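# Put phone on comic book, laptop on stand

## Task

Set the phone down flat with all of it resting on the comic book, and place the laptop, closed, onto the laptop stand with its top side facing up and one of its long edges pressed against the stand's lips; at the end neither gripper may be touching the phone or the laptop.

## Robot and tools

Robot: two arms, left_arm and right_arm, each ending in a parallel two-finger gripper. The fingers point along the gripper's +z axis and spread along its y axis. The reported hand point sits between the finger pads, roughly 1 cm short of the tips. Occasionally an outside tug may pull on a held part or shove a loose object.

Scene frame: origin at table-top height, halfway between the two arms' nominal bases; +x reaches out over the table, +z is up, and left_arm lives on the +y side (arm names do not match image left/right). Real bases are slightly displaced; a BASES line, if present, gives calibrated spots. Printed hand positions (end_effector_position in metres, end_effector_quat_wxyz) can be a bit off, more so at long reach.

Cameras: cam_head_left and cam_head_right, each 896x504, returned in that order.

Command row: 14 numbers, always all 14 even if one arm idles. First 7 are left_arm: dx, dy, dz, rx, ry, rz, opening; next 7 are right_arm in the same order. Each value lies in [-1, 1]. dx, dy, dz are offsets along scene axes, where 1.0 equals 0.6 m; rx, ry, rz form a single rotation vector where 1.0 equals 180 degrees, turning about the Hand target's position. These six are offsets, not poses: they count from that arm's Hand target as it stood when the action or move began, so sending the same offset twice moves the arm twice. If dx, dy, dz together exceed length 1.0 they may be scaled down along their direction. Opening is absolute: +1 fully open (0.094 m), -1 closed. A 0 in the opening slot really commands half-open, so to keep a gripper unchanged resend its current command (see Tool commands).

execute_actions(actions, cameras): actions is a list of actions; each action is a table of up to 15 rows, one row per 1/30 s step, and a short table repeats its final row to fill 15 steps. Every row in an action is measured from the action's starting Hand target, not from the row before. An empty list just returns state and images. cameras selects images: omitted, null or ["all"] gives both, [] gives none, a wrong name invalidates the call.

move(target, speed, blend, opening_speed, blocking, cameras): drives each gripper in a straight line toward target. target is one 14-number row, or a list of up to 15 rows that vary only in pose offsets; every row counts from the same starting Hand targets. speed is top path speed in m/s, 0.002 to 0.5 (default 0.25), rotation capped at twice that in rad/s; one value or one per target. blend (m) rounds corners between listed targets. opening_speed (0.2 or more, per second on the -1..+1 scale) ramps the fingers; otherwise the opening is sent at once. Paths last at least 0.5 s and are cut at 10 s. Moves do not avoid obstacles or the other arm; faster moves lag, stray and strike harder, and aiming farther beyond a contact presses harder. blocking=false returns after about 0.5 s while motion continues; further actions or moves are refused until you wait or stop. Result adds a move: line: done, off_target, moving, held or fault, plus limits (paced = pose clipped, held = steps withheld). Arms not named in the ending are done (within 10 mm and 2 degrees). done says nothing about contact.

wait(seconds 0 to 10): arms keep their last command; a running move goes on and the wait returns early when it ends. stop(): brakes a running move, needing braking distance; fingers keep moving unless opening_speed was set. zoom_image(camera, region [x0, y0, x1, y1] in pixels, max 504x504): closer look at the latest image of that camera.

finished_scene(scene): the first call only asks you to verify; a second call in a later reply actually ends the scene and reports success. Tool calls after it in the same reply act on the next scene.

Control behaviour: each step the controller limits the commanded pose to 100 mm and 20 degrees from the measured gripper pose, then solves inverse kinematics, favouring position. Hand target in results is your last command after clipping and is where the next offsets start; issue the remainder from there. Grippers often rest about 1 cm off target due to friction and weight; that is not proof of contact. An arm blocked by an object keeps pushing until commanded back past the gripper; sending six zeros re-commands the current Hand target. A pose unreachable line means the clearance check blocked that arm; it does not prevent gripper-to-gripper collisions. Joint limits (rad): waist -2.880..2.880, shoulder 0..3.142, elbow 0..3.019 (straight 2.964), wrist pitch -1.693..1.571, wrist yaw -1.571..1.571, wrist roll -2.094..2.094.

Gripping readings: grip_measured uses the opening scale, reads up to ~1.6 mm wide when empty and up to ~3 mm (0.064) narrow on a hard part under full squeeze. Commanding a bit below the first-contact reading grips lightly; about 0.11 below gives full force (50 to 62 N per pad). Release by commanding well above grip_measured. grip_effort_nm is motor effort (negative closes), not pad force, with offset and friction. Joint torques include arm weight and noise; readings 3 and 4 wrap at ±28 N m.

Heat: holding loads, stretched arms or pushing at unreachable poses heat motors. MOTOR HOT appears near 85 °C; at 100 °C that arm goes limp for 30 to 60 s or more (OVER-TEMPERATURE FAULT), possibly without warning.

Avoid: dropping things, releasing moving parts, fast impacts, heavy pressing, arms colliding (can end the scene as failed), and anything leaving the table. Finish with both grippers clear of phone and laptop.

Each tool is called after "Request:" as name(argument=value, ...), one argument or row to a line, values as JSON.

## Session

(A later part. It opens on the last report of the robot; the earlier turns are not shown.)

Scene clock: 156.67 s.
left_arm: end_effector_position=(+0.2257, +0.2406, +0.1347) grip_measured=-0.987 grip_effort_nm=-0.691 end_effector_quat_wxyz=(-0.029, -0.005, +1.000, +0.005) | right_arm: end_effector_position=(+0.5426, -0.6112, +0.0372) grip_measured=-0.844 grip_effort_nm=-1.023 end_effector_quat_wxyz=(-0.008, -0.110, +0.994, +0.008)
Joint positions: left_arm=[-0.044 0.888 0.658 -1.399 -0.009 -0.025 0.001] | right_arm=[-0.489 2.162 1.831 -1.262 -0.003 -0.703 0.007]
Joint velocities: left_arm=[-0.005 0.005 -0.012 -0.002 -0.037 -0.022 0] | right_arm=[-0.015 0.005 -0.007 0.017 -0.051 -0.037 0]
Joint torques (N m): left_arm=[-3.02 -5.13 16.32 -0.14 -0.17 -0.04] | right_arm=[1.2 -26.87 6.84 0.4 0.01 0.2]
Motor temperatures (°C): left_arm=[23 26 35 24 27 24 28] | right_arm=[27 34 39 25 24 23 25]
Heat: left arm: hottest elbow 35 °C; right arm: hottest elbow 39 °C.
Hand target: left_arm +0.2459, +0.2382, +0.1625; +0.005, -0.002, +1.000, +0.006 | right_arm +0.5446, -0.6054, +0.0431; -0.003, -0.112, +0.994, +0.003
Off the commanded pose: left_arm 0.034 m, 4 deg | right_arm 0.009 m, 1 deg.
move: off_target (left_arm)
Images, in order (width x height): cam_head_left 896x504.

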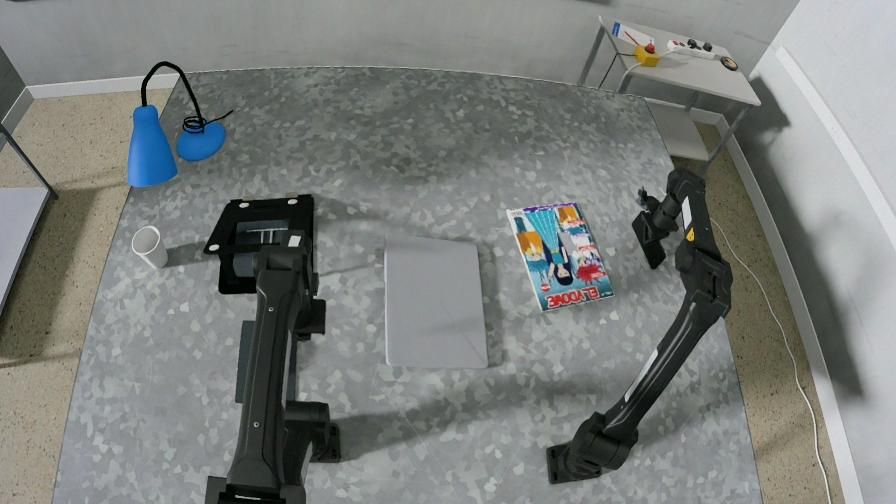

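Request:
move(
  target=[0.0, 0, 0, 0,0,0,-1,0,0,0,0,0,0,-0.65],
  opening_speed=0.8,
  cameras=[],
)

Request:
move(
  target=[0.0, 0, 0, 0,0,0,-1,0,0,0.03,0,0,0,-0.65],
  speed=0.06,
  cameras=["cam_head_left"],
)

Request:
zoom_image(
  camera="cam_head_left",
  region=[600, 180, 700, 280],
)

Scene clock: 173.80 s.
left_arm: end_effector_position=(+0.2257, +0.2406, +0.1347) grip_measured=-0.987 grip_effort_nm=-0.691 end_effector_quat_wxyz=(-0.029, -0.005, +1.000, +0.005) | right_arm: end_effector_position=(+0.5426, -0.6112, +0.0372) grip_measured=-0.652 grip_effort_nm=0.061 end_effector_quat_wxyz=(-0.008, -0.110, +0.994, +0.008)
Joint positions: left_arm=[-0.044 0.888 0.658 -1.399 -0.009 -0.025 0.001] | right_arm=[-0.489 2.162 1.831 -1.262 -0.003 -0.703 0.016]
Joint velocities: left_arm=[-0.005 0.005 -0.007 -0.027 0.022 0.022 -0.001] | right_arm=[-0.005 0.005 0.007 0.002 -0.007 0.007 0]
Joint torques (N m): left_arm=[-2.78 -5.25 16.47 -0.29 -0.11 -0.05] | right_arm=[1.32 -26.34 6.75 0.36 0.01 0.19]
Motor temperatures (°C): left_arm=[23 26 36 24 27 24 28] | right_arm=[27 36 36 25 24 23 26]
Heat: left arm: hottest elbow 36 °C; right arm: hottest shoulder 36 °C.
Hand target: left_arm +0.2459, +0.2382, +0.1625; +0.005, -0.002, +1.000, +0.006 | right_arm +0.5446, -0.6054, +0.0431; -0.003, -0.112, +0.994, +0.003
Off the commanded pose: left_arm 0.034 m, 4 deg | right_arm 0.008 m, 1 deg.
move: off_target (left_arm)
No camera images: "cameras" was empty.

Scene clock: 174.80 s.
left_arm: end_effector_position=(+0.2257, +0.2406, +0.1347) grip_measured=-0.987 grip_effort_nm=-0.686 end_effector_quat_wxyz=(-0.029, -0.005, +1.000, +0.005) | right_arm: end_effector_position=(+0.5389, -0.6092, +0.0404) grip_measured=-0.651 grip_effort_nm=0.066 end_effector_quat_wxyz=(-0.014, -0.109, +0.994, +0.012)
Joint positions: left_arm=[-0.044 0.888 0.658 -1.399 -0.009 -0.025 0.001] | right_arm=[-0.489 2.157 1.831 -1.281 -0.003 -0.703 0.016]
Joint velocities: left_arm=[-0.005 0.005 -0.002 0.002 -0.022 0.007 0] | right_arm=[-0.015 -0.024 0.002 -0.007 -0.022 -0.007 -0.001]
Joint torques (N m): left_arm=[-2.61 -4.6 16.58 -0.1 -0.09 -0.04] | right_arm=[1.2 -27.52 8.44 -0.27 0.01 0.2]
Motor temperatures (°C): left_arm=[23 26 36 24 27 24 28] | right_arm=[27 36 36 25 24 23 26]
Heat: left arm: hottest elbow 36 °C; right arm: hottest shoulder 36 °C.
Hand target: left_arm +0.2459, +0.2382, +0.1625; +0.005, -0.002, +1.000, +0.006 | right_arm +0.5448, -0.6052, +0.0609; -0.003, -0.112, +0.994, +0.004
Off the commanded pose: left_arm 0.034 m, 4 deg | right_arm 0.022 m, 2 deg.
move: off_target (left_arm, right_arm)
Images, in order (width x height): cam_head_left 896x504.

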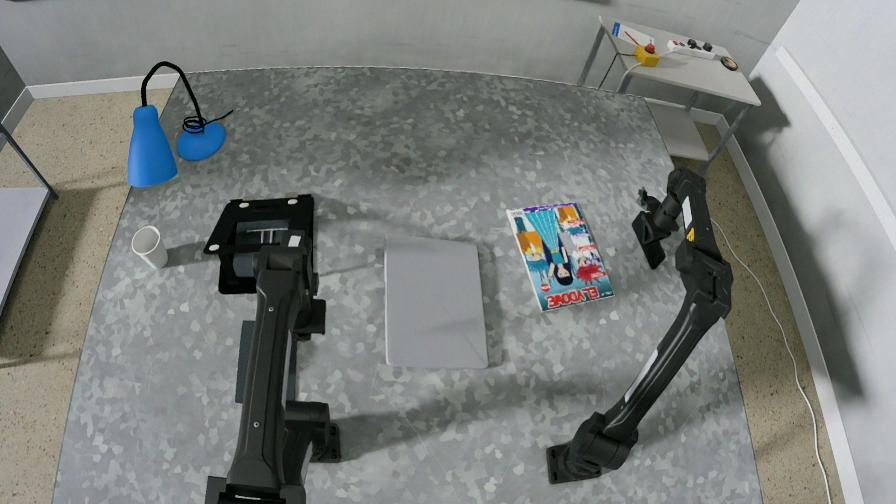

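Scaled by 5.040.

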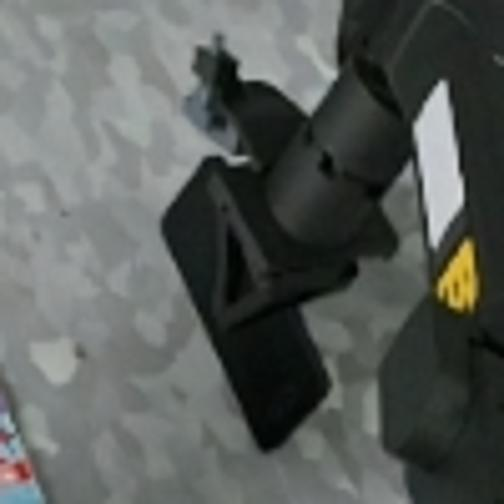

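Request:
move(
  target=[0.0, 0, 0, 0,0,0,-1,0.003,0,0.02,0,0,0,-0.65],
  speed=0.06,
  cameras=["cam_head_left"],
)

Request:
zoom_image(
  camera="cam_head_left",
  region=[600, 180, 700, 280],
)

Scene clock: 178.27 s.
left_arm: end_effector_position=(+0.2257, +0.2406, +0.1347) grip_measured=-0.987 grip_effort_nm=-0.686 end_effector_quat_wxyz=(-0.029, -0.005, +1.000, +0.005) | right_arm: end_effector_position=(+0.5338, -0.6054, +0.0448) grip_measured=-0.651 grip_effort_nm=0.061 end_effector_quat_wxyz=(-0.023, -0.110, +0.993, +0.017)
Joint positions: left_arm=[-0.044 0.888 0.658 -1.399 -0.009 -0.025 0.001] | right_arm=[-0.487 2.15 1.831 -1.309 -0.003 -0.703 0.016]
Joint velocities: left_arm=[-0.015 -0.015 0.002 -0.012 -0.022 0.081 0.001] | right_arm=[-0.024 -0.015 0.002 -0.012 -0.022 0.007 0]
Joint torques (N m): left_arm=[-2.84 -4.95 16.34 -0.13 -0.12 -0.01] | right_arm=[1.2 -27.63 10 -0.27 0 0.21]
Motor temperatures (°C): left_arm=[23 26 36 24 27 24 28] | right_arm=[27 36 36 25 24 23 26]
Heat: left arm: hottest elbow 36 °C; right arm: hottest shoulder 36 °C.
Hand target: left_arm +0.2459, +0.2382, +0.1625; +0.005, -0.002, +1.000, +0.006 | right_arm +0.5469, -0.6050, +0.0730; -0.003, -0.112, +0.994, +0.004
Off the commanded pose: left_arm 0.034 m, 4 deg | right_arm 0.031 m, 3 deg.
move: off_target (left_arm, right_arm)
Images, in order (width x height): cam_head_left 896x504.

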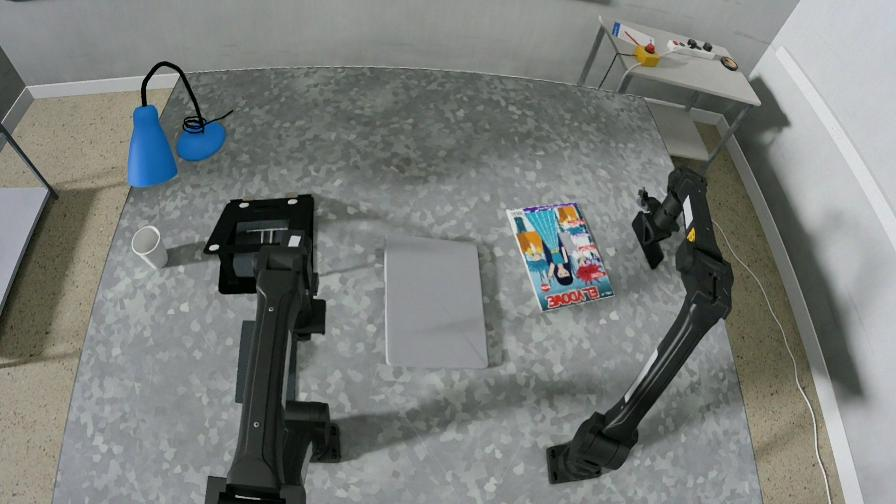

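Scaled by 5.040.

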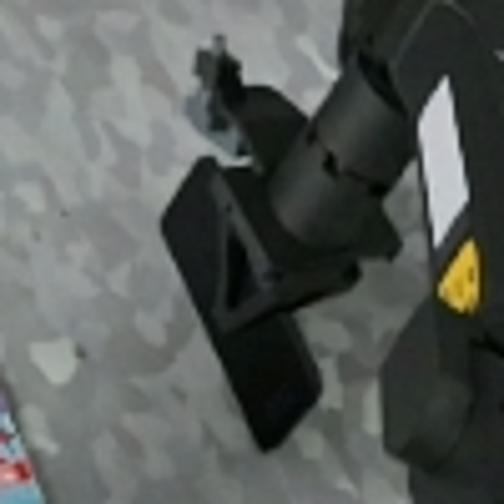

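Request:
move(
  target=[0.0, 0, 0, 0,0,0,-1,0,0,0.0,0,0,0,-1],
  opening_speed=0.8,
  cameras=[],
)

Request:
move(
  target=[0.0, 0, 0, 0,0,0,-1,0,0,0.15,0,0,0,-1],
  speed=0.1,
  cameras=["cam_head_left"],
)

Request:
zoom_image(
  camera="cam_head_left",
  region=[600, 180, 700, 280],
)

Scene clock: 182.47 s.
left_arm: end_effector_position=(+0.2257, +0.2406, +0.1347) grip_measured=-0.987 grip_effort_nm=-0.691 end_effector_quat_wxyz=(-0.029, -0.005, +1.000, +0.005) | right_arm: end_effector_position=(+0.5337, -0.6055, +0.0448) grip_measured=-0.844 grip_effort_nm=-1.033 end_effector_quat_wxyz=(-0.023, -0.110, +0.993, +0.017)
Joint positions: left_arm=[-0.044 0.888 0.658 -1.399 -0.009 -0.025 0.001] | right_arm=[-0.487 2.15 1.831 -1.309 -0.003 -0.703 0.007]
Joint velocities: left_arm=[-0.005 -0.015 0.007 -0.007 0.066 -0.037 0] | right_arm=[-0.005 -0.005 -0.012 -0.012 0.007 -0.022 -0.001]
Joint torques (N m): left_arm=[-2.08 -5.36 16.29 -0.13 -0.13 0.02] | right_arm=[1.26 -27.58 10.03 -0.29 -0.02 0.21]
Motor temperatures (°C): left_arm=[23 26 36 24 27 24 28] | right_arm=[27 37 36 25 24 23 26]
Heat: left arm: hottest elbow 36 °C; right arm: hottest shoulder 37 °C.
Hand target: left_arm +0.2459, +0.2382, +0.1625; +0.005, -0.002, +1.000, +0.006 | right_arm +0.5469, -0.6051, +0.0728; -0.003, -0.112, +0.994, +0.004
Off the commanded pose: left_arm 0.034 m, 4 deg | right_arm 0.031 m, 3 deg.
move: off_target (left_arm, right_arm)
No camera images: "cameras" was empty.

Scene clock: 184.10 s.
left_arm: end_effector_position=(+0.2257, +0.2406, +0.1347) grip_measured=-0.987 grip_effort_nm=-0.686 end_effector_quat_wxyz=(-0.029, -0.005, +1.000, +0.005) | right_arm: end_effector_position=(+0.5269, -0.6014, +0.1205) grip_measured=-0.845 grip_effort_nm=-1.033 end_effector_quat_wxyz=(-0.039, -0.110, +0.993, +0.028)
Joint positions: left_arm=[-0.044 0.888 0.658 -1.399 -0.009 -0.025 0.001] | right_arm=[-0.486 2.103 1.952 -1.516 -0.003 -0.701 0.007]
Joint velocities: left_arm=[-0.005 0.005 -0.007 0.002 0.037 0.037 -0.001] | right_arm=[0.015 0.015 0.002 0.002 -0.037 0.022 0]
Joint torques (N m): left_arm=[-2.26 -5.54 16.43 -0.06 -0.08 -0.05] | right_arm=[1.26 -27.16 13.29 -0.44 -0.02 0.21]
Motor temperatures (°C): left_arm=[23 26 37 24 27 24 28] | right_arm=[27 38 36 25 24 23 26]
Heat: left arm: hottest elbow 37 °C; right arm: hottest shoulder 38 °C.
Hand target: left_arm +0.2459, +0.2382, +0.1625; +0.005, -0.002, +1.000, +0.006 | right_arm +0.5483, -0.6045, +0.1630; -0.003, -0.112, +0.994, +0.004
Off the commanded pose: left_arm 0.034 m, 4 deg | right_arm 0.047 m, 5 deg.
move: off_target (left_arm, right_arm)
Images, in order (width x height): cam_head_left 896x504.

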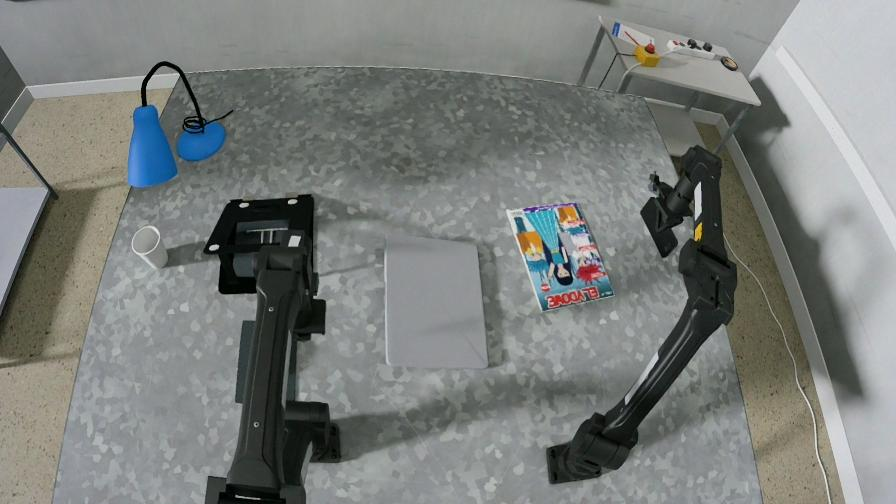

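Scaled by 5.040.

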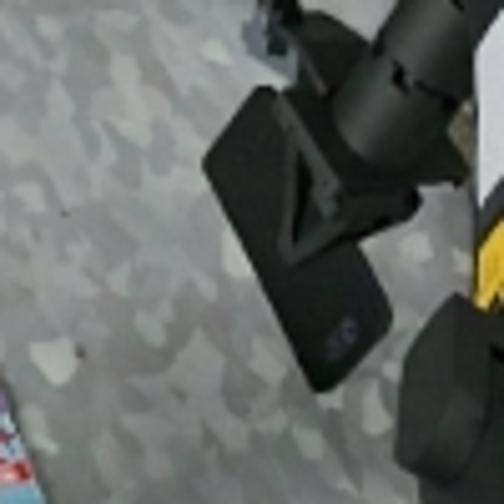

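Request:
move(
  target=[
    [0.0, 0, 0, 0,0,0,-1,-0.097,0.35,0.062,0.0,0,0,-1],
    [0.0, 0, 0, 0,0,0,-1,-0.097,0.35,0.062,0.325,0.074,0,-1],
  ],
  speed=[0.2,0.3],
  cameras=["cam_head_left","cam_head_right"],
)

Request:
zoom_image(
  camera="cam_head_left",
  region=[500, 150, 680, 320],
)

Request:
zoom_image(
  camera="cam_head_right",
  region=[500, 150, 680, 320],
)

Scene clock: 197.67 s.
left_arm: end_effector_position=(+0.2257, +0.2406, +0.1347) grip_measured=-0.987 grip_effort_nm=-0.691 end_effector_quat_wxyz=(-0.029, -0.005, +1.000, +0.005) | right_arm: end_effector_position=(+0.4953, -0.3900, +0.2106) grip_measured=-0.845 grip_effort_nm=-1.038 end_effector_quat_wxyz=(+0.078, -0.046, +0.900, +0.427)
Joint positions: left_arm=[-0.044 0.888 0.658 -1.399 -0.009 -0.025 0.001] | right_arm=[-0.4 1.873 1.652 -1.668 -0.855 -0.644 0.007]
Joint velocities: left_arm=[-0.005 -0.005 -0.007 -0.022 -0.051 -0.037 -0.001] | right_arm=[-0.005 -0.015 0.007 -0.002 -0.037 0.007 -0.001]
Joint torques (N m): left_arm=[-2.55 -4.95 16.46 -0.14 -0.1 -0.03] | right_arm=[-0.21 -19.55 7.08 -0.81 -0.68 0.03]
Motor temperatures (°C): left_arm=[23 25 37 24 27 24 28] | right_arm=[27 40 39 25 24 23 26]
Heat: left arm: hottest elbow 37 °C; right arm: hottest shoulder 40 °C.
Hand target: left_arm +0.2459, +0.2382, +0.1624; +0.005, -0.002, +1.000, +0.006 | right_arm +0.4927, -0.3940, +0.2004; -0.053, -0.096, +0.860, +0.499
Off the commanded pose: left_arm 0.034 m, 4 deg | right_arm 0.012 m, 19 deg.
joint sent to its limit (right arm) — joint 4 (wrist pitch), lower limit. The joint targets are off in orientation, not in position.
move: off_target (left_arm, right_arm)

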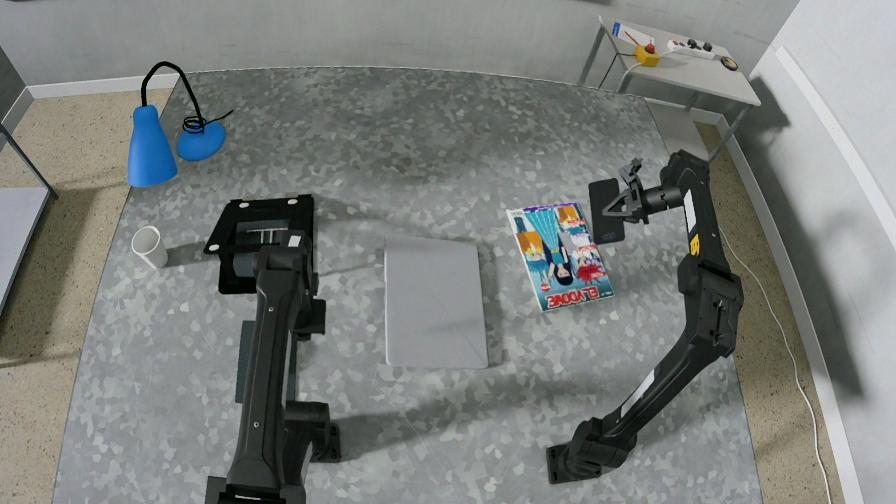

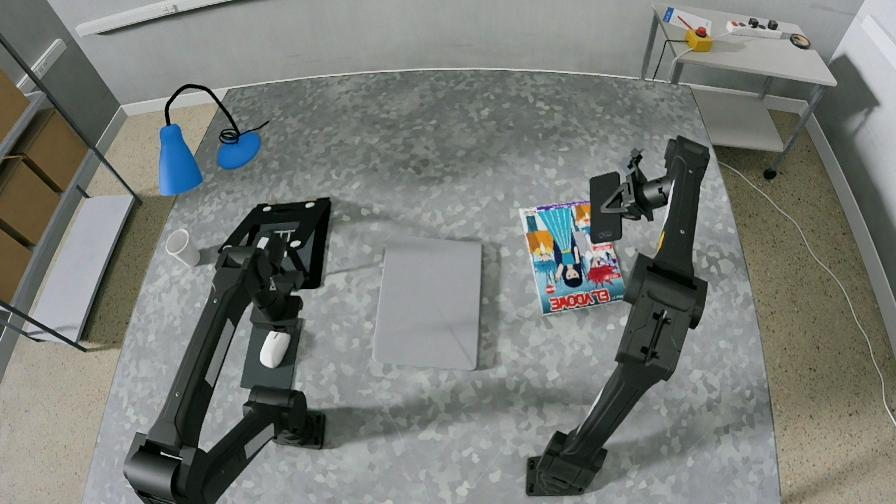

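Scaled by 2.800.

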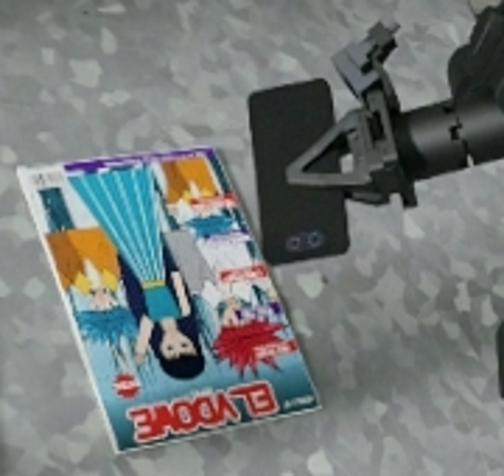

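Scaled by 2.800.

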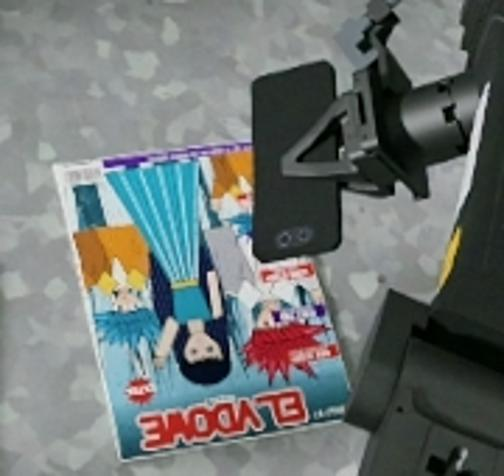

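Request:
move(
  target=[0.0, 0, 0, 0,0,0,-1,-0.009,0.057,-0.167,0.0,0,0,-1],
  speed=0.15,
)

Request:
zoom_image(
  camera="cam_head_left",
  region=[500, 170, 680, 320],
)

Request:
zoom_image(
  camera="cam_head_right",
  region=[500, 170, 680, 320],
)

Scene clock: 206.27 s.
left_arm: end_effector_position=(+0.2257, +0.2406, +0.1347) grip_measured=-0.987 grip_effort_nm=-0.691 end_effector_quat_wxyz=(-0.029, -0.005, +1.000, +0.005) | right_arm: end_effector_position=(+0.4876, -0.3669, +0.1060) grip_measured=-0.845 grip_effort_nm=-1.043 end_effector_quat_wxyz=(+0.002, -0.073, +0.882, +0.466)
Joint positions: left_arm=[-0.044 0.888 0.658 -1.399 -0.009 -0.025 0.001] | right_arm=[-0.362 2.056 1.601 -1.668 -0.845 -0.776 0.007]
Joint velocities: left_arm=[-0.005 -0.015 0.007 0.002 0.007 0.007 -0.001] | right_arm=[-0.005 -0.005 -0.007 0.002 0.095 -0.037 -0.001]
Joint torques (N m): left_arm=[-2.55 -4.72 16.46 -0.06 -0.18 -0.06] | right_arm=[1.44 -21.19 6.22 -1.18 -0.48 -0.03]
Motor temperatures (°C): left_arm=[23 25 37 24 27 24 28] | right_arm=[27 39 38 25 24 23 27]
Heat: left arm: hottest elbow 37 °C; right arm: hottest shoulder 39 °C.
Hand target: left_arm +0.2459, +0.2382, +0.1624; +0.005, -0.002, +1.000, +0.006 | right_arm +0.4850, -0.3602, +0.0995; -0.052, -0.094, +0.859, +0.500
Off the commanded pose: left_arm 0.034 m, 4 deg | right_arm 0.009 m, 8 deg.
joint sent to its limit (right arm) — joint 4 (wrist pitch), lower limit. The joint targets are off in orientation, not in position.
move: off_target (left_arm, right_arm)

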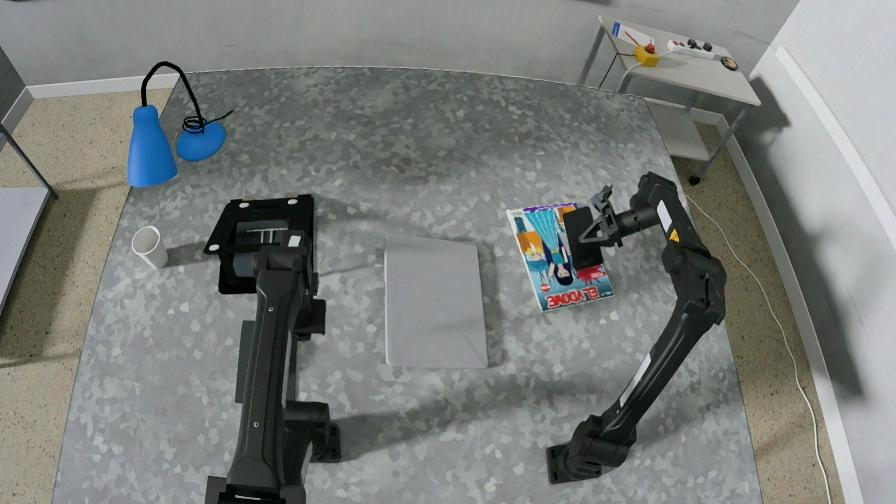

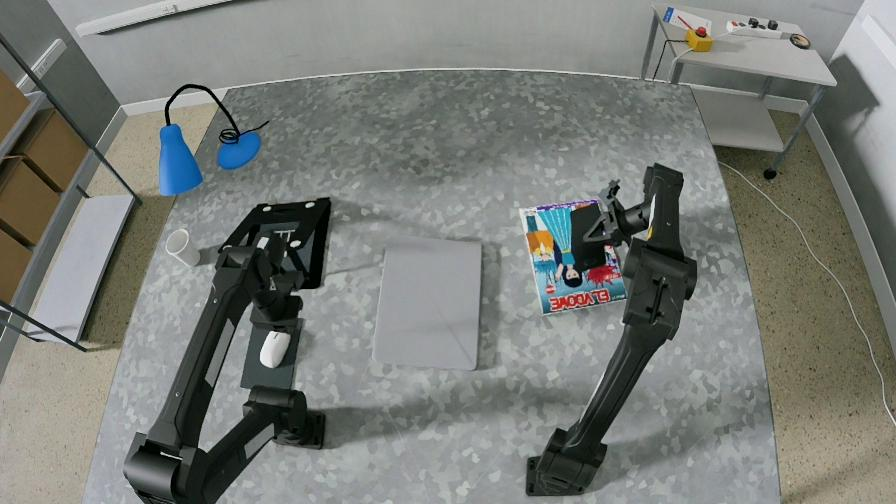

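Scaled by 2.800.

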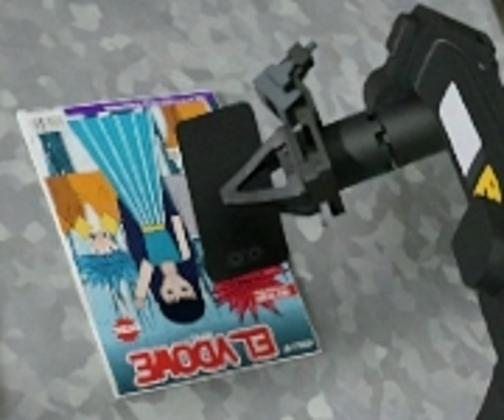

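Scaled by 2.800.

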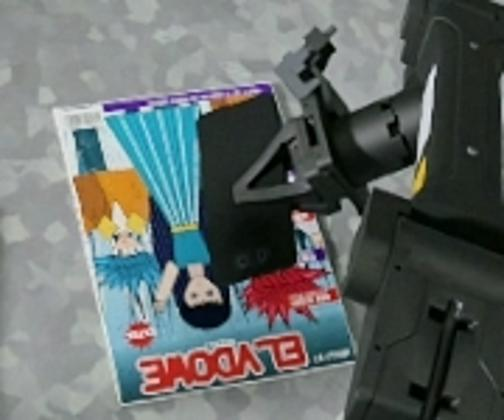

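Request:
move(
  target=[0.0, 0, 0, 0,0,0,-1,0.003,0.035,-0.083,0.0,0,0,-1],
  speed=0.1,
)

Request:
zoom_image(
  camera="cam_head_left",
  region=[500, 170, 680, 320],
)

Request:
zoom_image(
  camera="cam_head_right",
  region=[500, 170, 680, 320],
)

Scene clock: 211.27 s.
left_arm: end_effector_position=(+0.2257, +0.2406, +0.1347) grip_measured=-0.987 grip_effort_nm=-0.691 end_effector_quat_wxyz=(-0.029, -0.005, +1.000, +0.005) | right_arm: end_effector_position=(+0.4842, -0.3450, +0.0510) grip_measured=-0.845 grip_effort_nm=-1.033 end_effector_quat_wxyz=(-0.039, -0.087, +0.867, +0.490)
Joint positions: left_arm=[-0.044 0.888 0.658 -1.399 -0.009 -0.025 0.001] | right_arm=[-0.324 2.172 1.601 -1.668 -0.851 -0.831 0.007]
Joint velocities: left_arm=[-0.005 -0.005 0.007 0.017 0.007 0.022 0] | right_arm=[0.005 -0.005 -0.007 -0.012 0.095 -0.022 0]
Joint torques (N m): left_arm=[-2.55 -4.78 16.34 -0.17 -0.11 0] | right_arm=[1.26 -21.25 6.54 -1.33 -0.55 0.03]
Motor temperatures (°C): left_arm=[23 25 37 24 27 24 28] | right_arm=[27 39 37 25 24 23 27]
Heat: left arm: hottest elbow 37 °C; right arm: hottest shoulder 39 °C.
Hand target: left_arm +0.2459, +0.2382, +0.1624; +0.005, -0.002, +1.000, +0.006 | right_arm +0.4855, -0.3396, +0.0491; -0.052, -0.094, +0.859, +0.500
Off the commanded pose: left_arm 0.034 m, 4 deg | right_arm 0.007 m, 2 deg.
joint sent to its limit (right arm) — joint 4 (wrist pitch), lower limit. The joint targets still meet the commanded pose.
move: off_target (left_arm)

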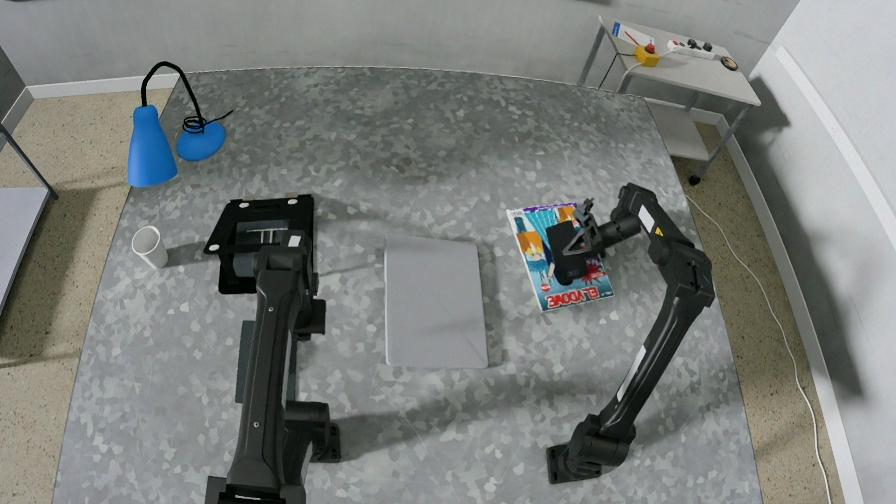

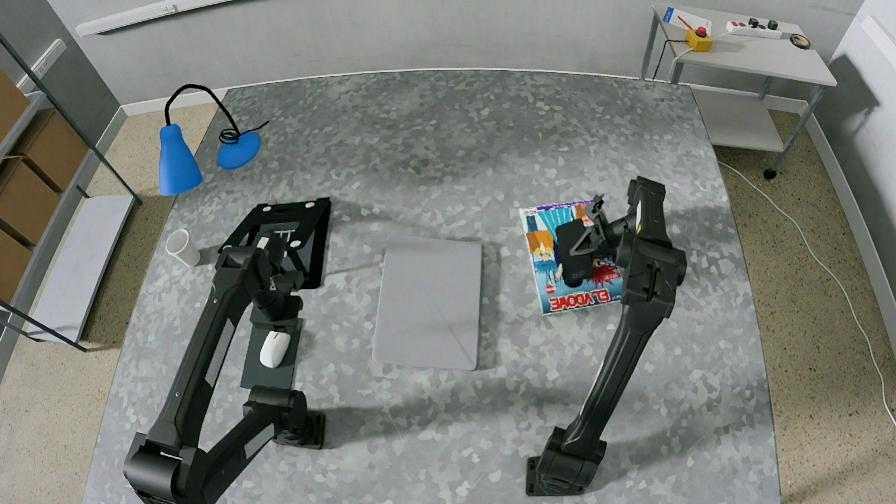

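Scaled by 2.800.

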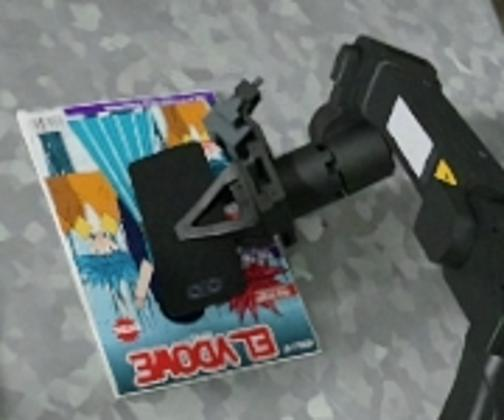

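Scaled by 2.800.

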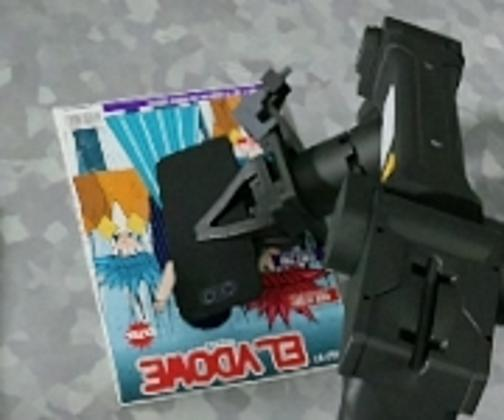

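Request:
move(
  target=[0.0, 0, 0, 0,0,0,-1,0.012,0.0,-0.022,0.043,0.01,0,-1],
  speed=0.06,
)

Request:
zoom_image(
  camera="cam_head_left",
  region=[500, 170, 680, 320],
)

Scene clock: 216.70 s.
left_arm: end_effector_position=(+0.2257, +0.2406, +0.1347) grip_measured=-0.987 grip_effort_nm=-0.691 end_effector_quat_wxyz=(-0.029, -0.005, +1.000, +0.005) | right_arm: end_effector_position=(+0.4913, -0.3374, +0.0424) grip_measured=-0.845 grip_effort_nm=-1.043 end_effector_quat_wxyz=(-0.019, -0.075, +0.848, +0.524)
Joint positions: left_arm=[-0.044 0.888 0.658 -1.399 -0.009 -0.025 0.001] | right_arm=[-0.324 2.209 1.601 -1.668 -0.939 -0.865 0.007]
Joint velocities: left_arm=[-0.015 -0.005 -0.022 -0.002 -0.022 -0.066 -0.001] | right_arm=[-0.024 -0.005 -0.002 0.012 0.022 -0.051 0]
Joint torques (N m): left_arm=[-2.61 -4.37 16.39 -0.18 -0.11 -0.07] | right_arm=[0.26 -21.54 6.78 -1.33 -0.62 0.07]
Motor temperatures (°C): left_arm=[23 25 38 24 27 24 28] | right_arm=[27 38 37 25 24 23 27]
Heat: left arm: hottest elbow 38 °C; right arm: hottest shoulder 38 °C.
Hand target: left_arm +0.2459, +0.2382, +0.1624; +0.005, -0.002, +1.000, +0.006 | right_arm +0.4924, -0.3399, +0.0359; -0.058, -0.089, +0.823, +0.558
Off the commanded pose: left_arm 0.034 m, 4 deg | right_arm 0.007 m, 7 deg.
joint sent to its limit (right arm) — joint 4 (wrist pitch), lower limit. The joint targets are off in orientation, not in position.
move: off_target (left_arm, right_arm)

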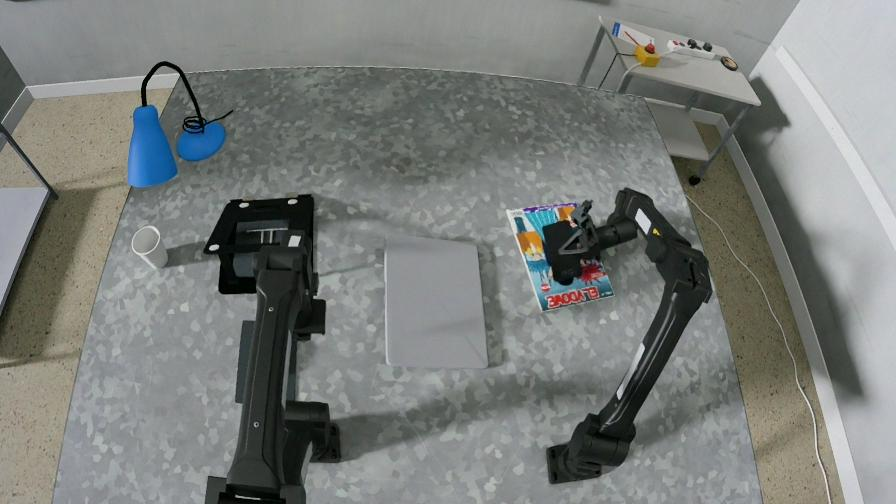

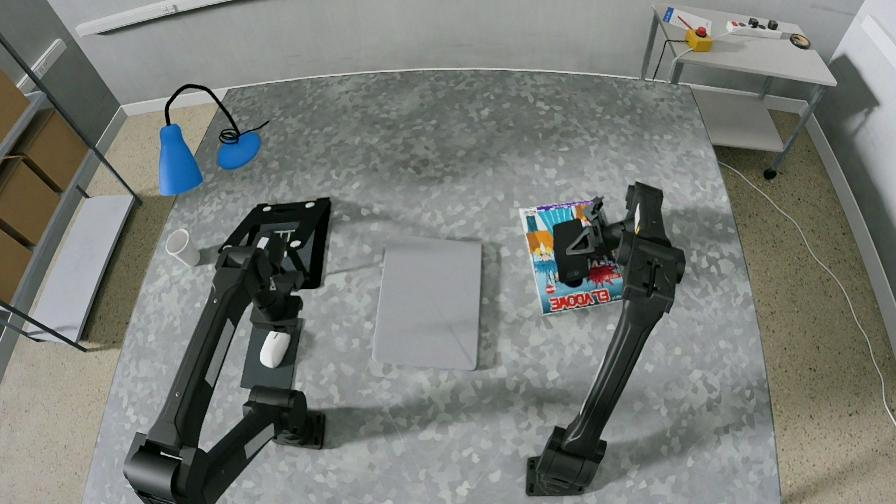

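Scaled by 2.800.

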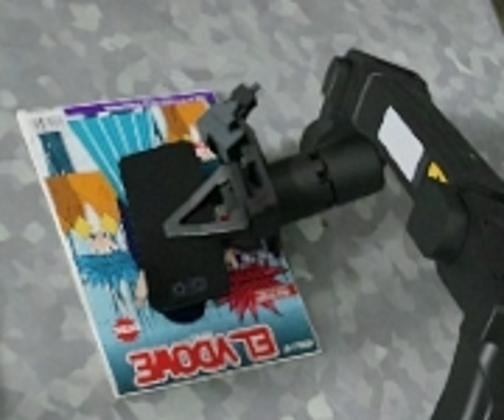

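Request:
move(
  target=[0.0, 0, 0, 0,0,0,-1,0.0,0.0,-0.016,0.0,0.0,0,-1],
  speed=0.04,
)

Request:
zoom_image(
  camera="cam_head_left",
  region=[500, 170, 680, 320],
)

Request:
zoom_image(
  camera="cam_head_right",
  region=[510, 180, 650, 320],
)

Scene clock: 222.17 s.
left_arm: end_effector_position=(+0.2257, +0.2406, +0.1347) grip_measured=-0.987 grip_effort_nm=-0.691 end_effector_quat_wxyz=(-0.029, -0.005, +1.000, +0.005) | right_arm: end_effector_position=(+0.4895, -0.3368, +0.0323) grip_measured=-0.845 grip_effort_nm=-1.038 end_effector_quat_wxyz=(-0.023, -0.076, +0.846, +0.528)
Joint positions: left_arm=[-0.044 0.888 0.658 -1.399 -0.009 -0.025 0.001] | right_arm=[-0.324 2.23 1.601 -1.668 -0.939 -0.878 0.007]
Joint velocities: left_arm=[-0.015 0.005 -0.002 0.002 0.066 -0.066 -0.001] | right_arm=[0.005 0.015 0.007 -0.002 -0.066 -0.037 0.001]
Joint torques (N m): left_arm=[-3.02 -4.89 16.5 -0.01 -0.11 -0.05] | right_arm=[0.26 -21.3 6.9 -1.37 -0.53 0.02]
Motor temperatures (°C): left_arm=[23 25 38 24 27 24 28] | right_arm=[27 38 37 25 24 23 27]
Heat: left arm: hottest elbow 38 °C; right arm: hottest shoulder 38 °C.
Hand target: left_arm +0.2459, +0.2382, +0.1624; +0.005, -0.002, +1.000, +0.006 | right_arm +0.4921, -0.3400, +0.0262; -0.058, -0.089, +0.823, +0.558
Off the commanded pose: left_arm 0.034 m, 4 deg | right_arm 0.007 m, 6 deg.
joint sent to its limit (right arm) — joint 4 (wrist pitch), lower limit. The joint targets are off in orientation, not in position.
move: off_target (left_arm, right_arm)

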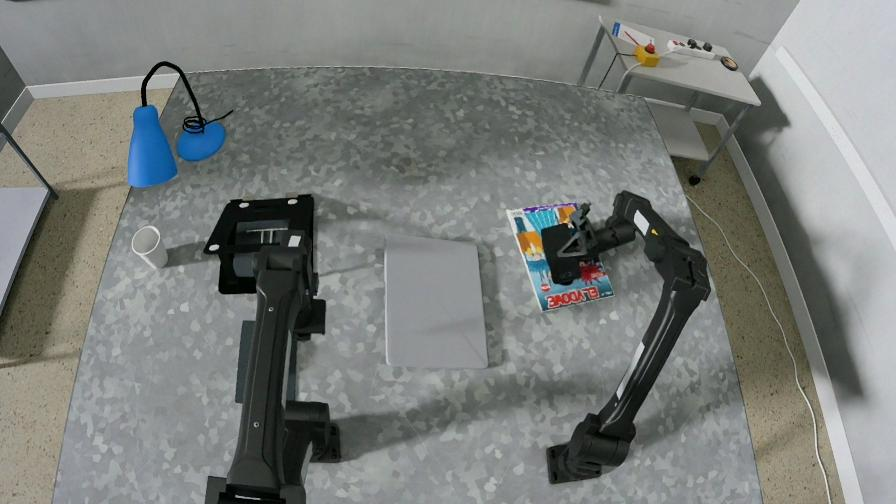

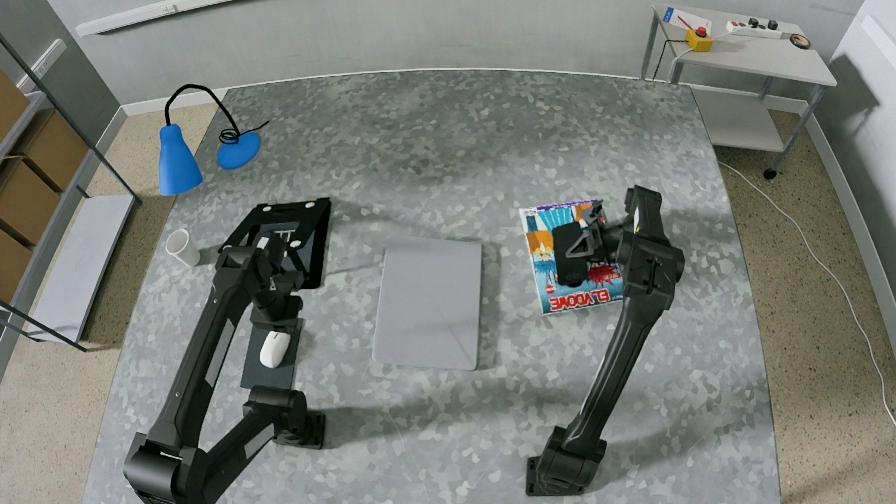

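Scaled by 2.800.

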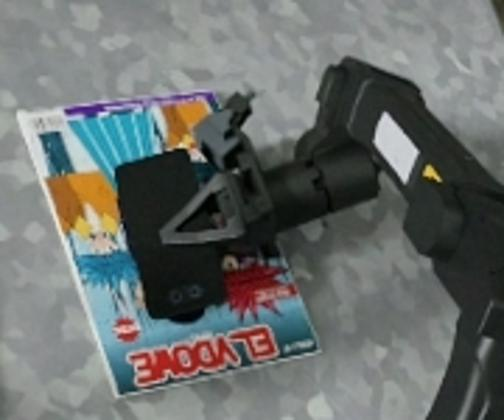

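Scaled by 3.600.

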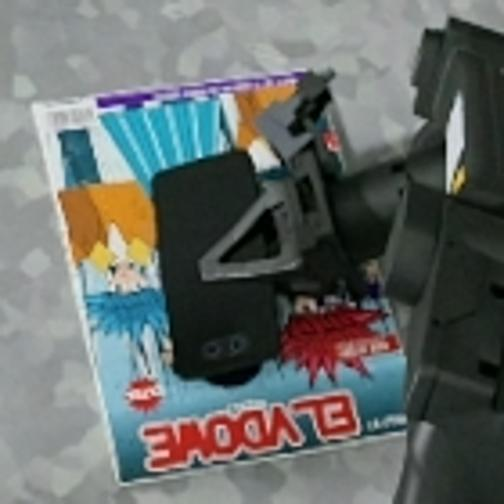

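Request:
move(
  target=[0.0, 0, 0, 0,0,0,-1,0.0,0.0,-0.013,0.0,0.0,0,-1],
  speed=0.03,
  cameras=["cam_head_left"],
)

Request:
zoom_image(
  camera="cam_head_left",
  region=[500, 170, 680, 320],
)

Scene clock: 227.83 s.
left_arm: end_effector_position=(+0.2257, +0.2406, +0.1347) grip_measured=-0.987 grip_effort_nm=-0.691 end_effector_quat_wxyz=(-0.029, -0.005, +1.000, +0.005) | right_arm: end_effector_position=(+0.4888, -0.3363, +0.0297) grip_measured=-0.845 grip_effort_nm=-1.033 end_effector_quat_wxyz=(-0.026, -0.074, +0.844, +0.530)
Joint positions: left_arm=[-0.044 0.888 0.658 -1.399 -0.009 -0.025 0.001] | right_arm=[-0.324 2.237 1.601 -1.671 -0.941 -0.881 0.007]
Joint velocities: left_arm=[-0.005 -0.024 0.007 -0.022 -0.066 -0.037 0] | right_arm=[-0.015 0.015 0.002 -0.007 -0.095 -0.066 0]
Joint torques (N m): left_arm=[-2.61 -5.07 16.34 0.01 -0.11 -0.04] | right_arm=[0.26 -20.48 7.21 -1.29 -0.42 -0.06]
Motor temperatures (°C): left_arm=[23 25 38 24 27 24 28] | right_arm=[27 38 37 25 24 23 27]
Heat: left arm: hottest elbow 38 °C; right arm: hottest shoulder 38 °C.
Hand target: left_arm +0.2459, +0.2382, +0.1624; +0.005, -0.002, +1.000, +0.006 | right_arm +0.4919, -0.3400, +0.0183; -0.058, -0.088, +0.823, +0.558
Off the commanded pose: left_arm 0.034 m, 4 deg | right_arm 0.012 m, 6 deg.
joint sent to its limit (right arm) — joint 4 (wrist pitch), lower limit. The joint targets are off in orientation, not in position.
move: off_target (left_arm, right_arm)
Images, in order (width x height): cam_head_left 896x504.

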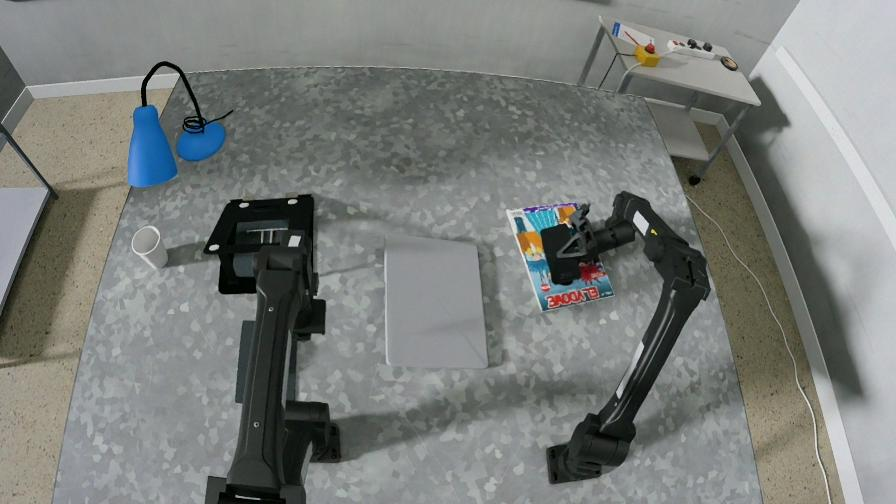

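Scaled by 2.800.

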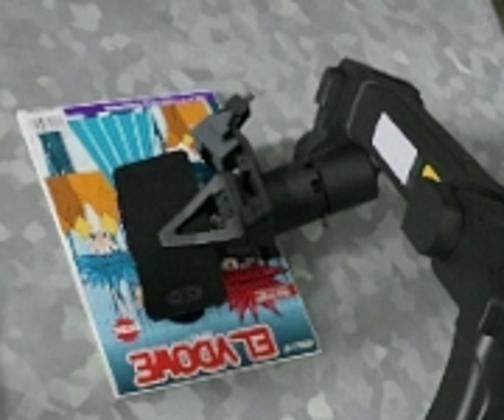

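Request:
move(
  target=[0.0, 0, 0, 0,0,0,-1,0.0,0.0,0.01,0.0,0.0,0,-0.6],
  speed=0.03,
  opening_speed=0.3,
  cameras=["cam_head_left","cam_head_right"],
)

Request:
zoom_image(
  camera="cam_head_left",
  region=[500, 170, 680, 320],
)

Request:
zoom_image(
  camera="cam_head_right",
  region=[510, 180, 650, 320],
)

Scene clock: 234.50 s.
left_arm: end_effector_position=(+0.2257, +0.2406, +0.1347) grip_measured=-0.987 grip_effort_nm=-0.686 end_effector_quat_wxyz=(-0.029, -0.005, +1.000, +0.005) | right_arm: end_effector_position=(+0.4886, -0.3362, +0.0286) grip_measured=-0.602 grip_effort_nm=0.061 end_effector_quat_wxyz=(-0.026, -0.075, +0.844, +0.531)
Joint positions: left_arm=[-0.044 0.888 0.658 -1.399 -0.009 -0.025 0.001] | right_arm=[-0.324 2.239 1.601 -1.671 -0.941 -0.883 0.019]
Joint velocities: left_arm=[-0.015 -0.005 -0.007 0.007 0.022 0.007 0.001] | right_arm=[-0.005 -0.015 0.002 0.002 0.022 -0.007 0]
Joint torques (N m): left_arm=[-1.67 -4.78 16.5 -0.2 -0.18 -0.01] | right_arm=[0.26 -21.77 6.95 -1.29 -0.45 0.04]
Motor temperatures (°C): left_arm=[23 25 38 24 27 24 28] | right_arm=[27 38 37 25 24 23 27]
Heat: left arm: hottest elbow 38 °C; right arm: hottest shoulder 38 °C.
Hand target: left_arm +0.2459, +0.2382, +0.1624; +0.005, -0.002, +1.000, +0.006 | right_arm +0.4921, -0.3400, +0.0244; -0.058, -0.089, +0.823, +0.558
Off the commanded pose: left_arm 0.034 m, 4 deg | right_arm 0.007 m, 6 deg.
joint sent to its limit (right arm) — joint 4 (wrist pitch), lower limit. The joint targets are off in orientation, not in position.
move: off_target (left_arm, right_arm)

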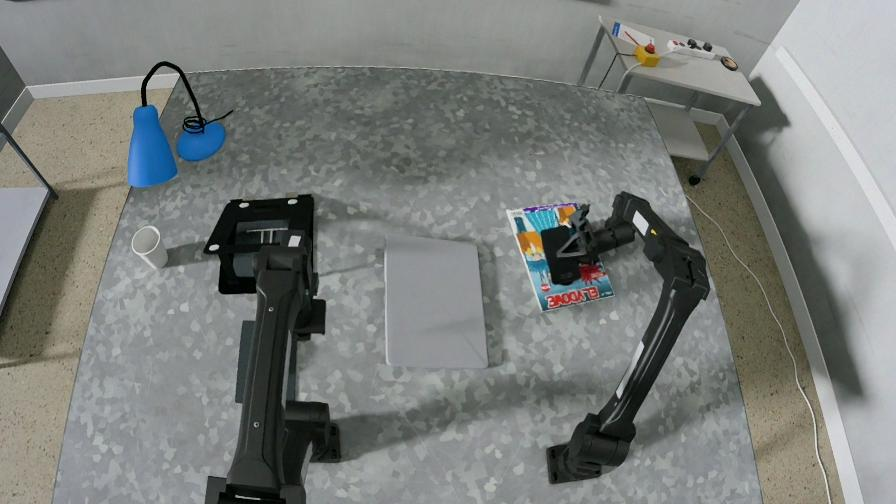

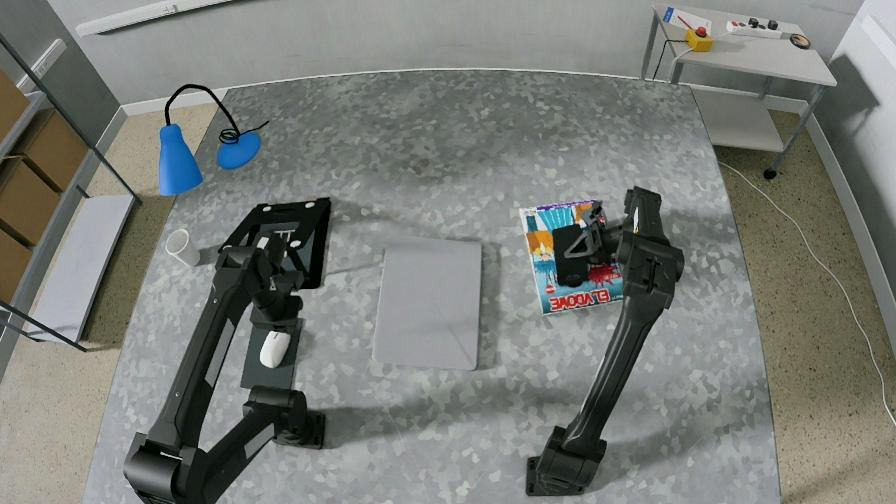

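Scaled by 2.800.

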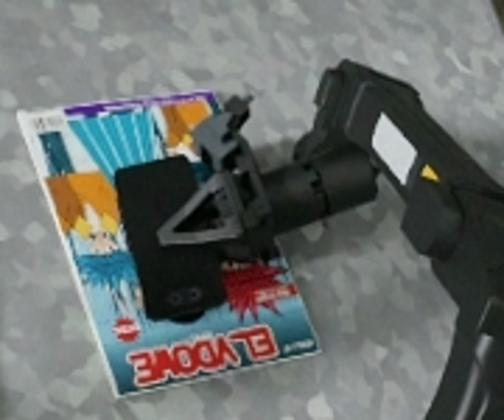

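Scaled by 3.600.

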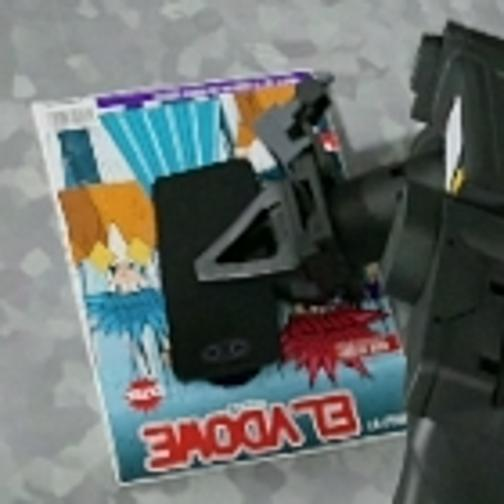

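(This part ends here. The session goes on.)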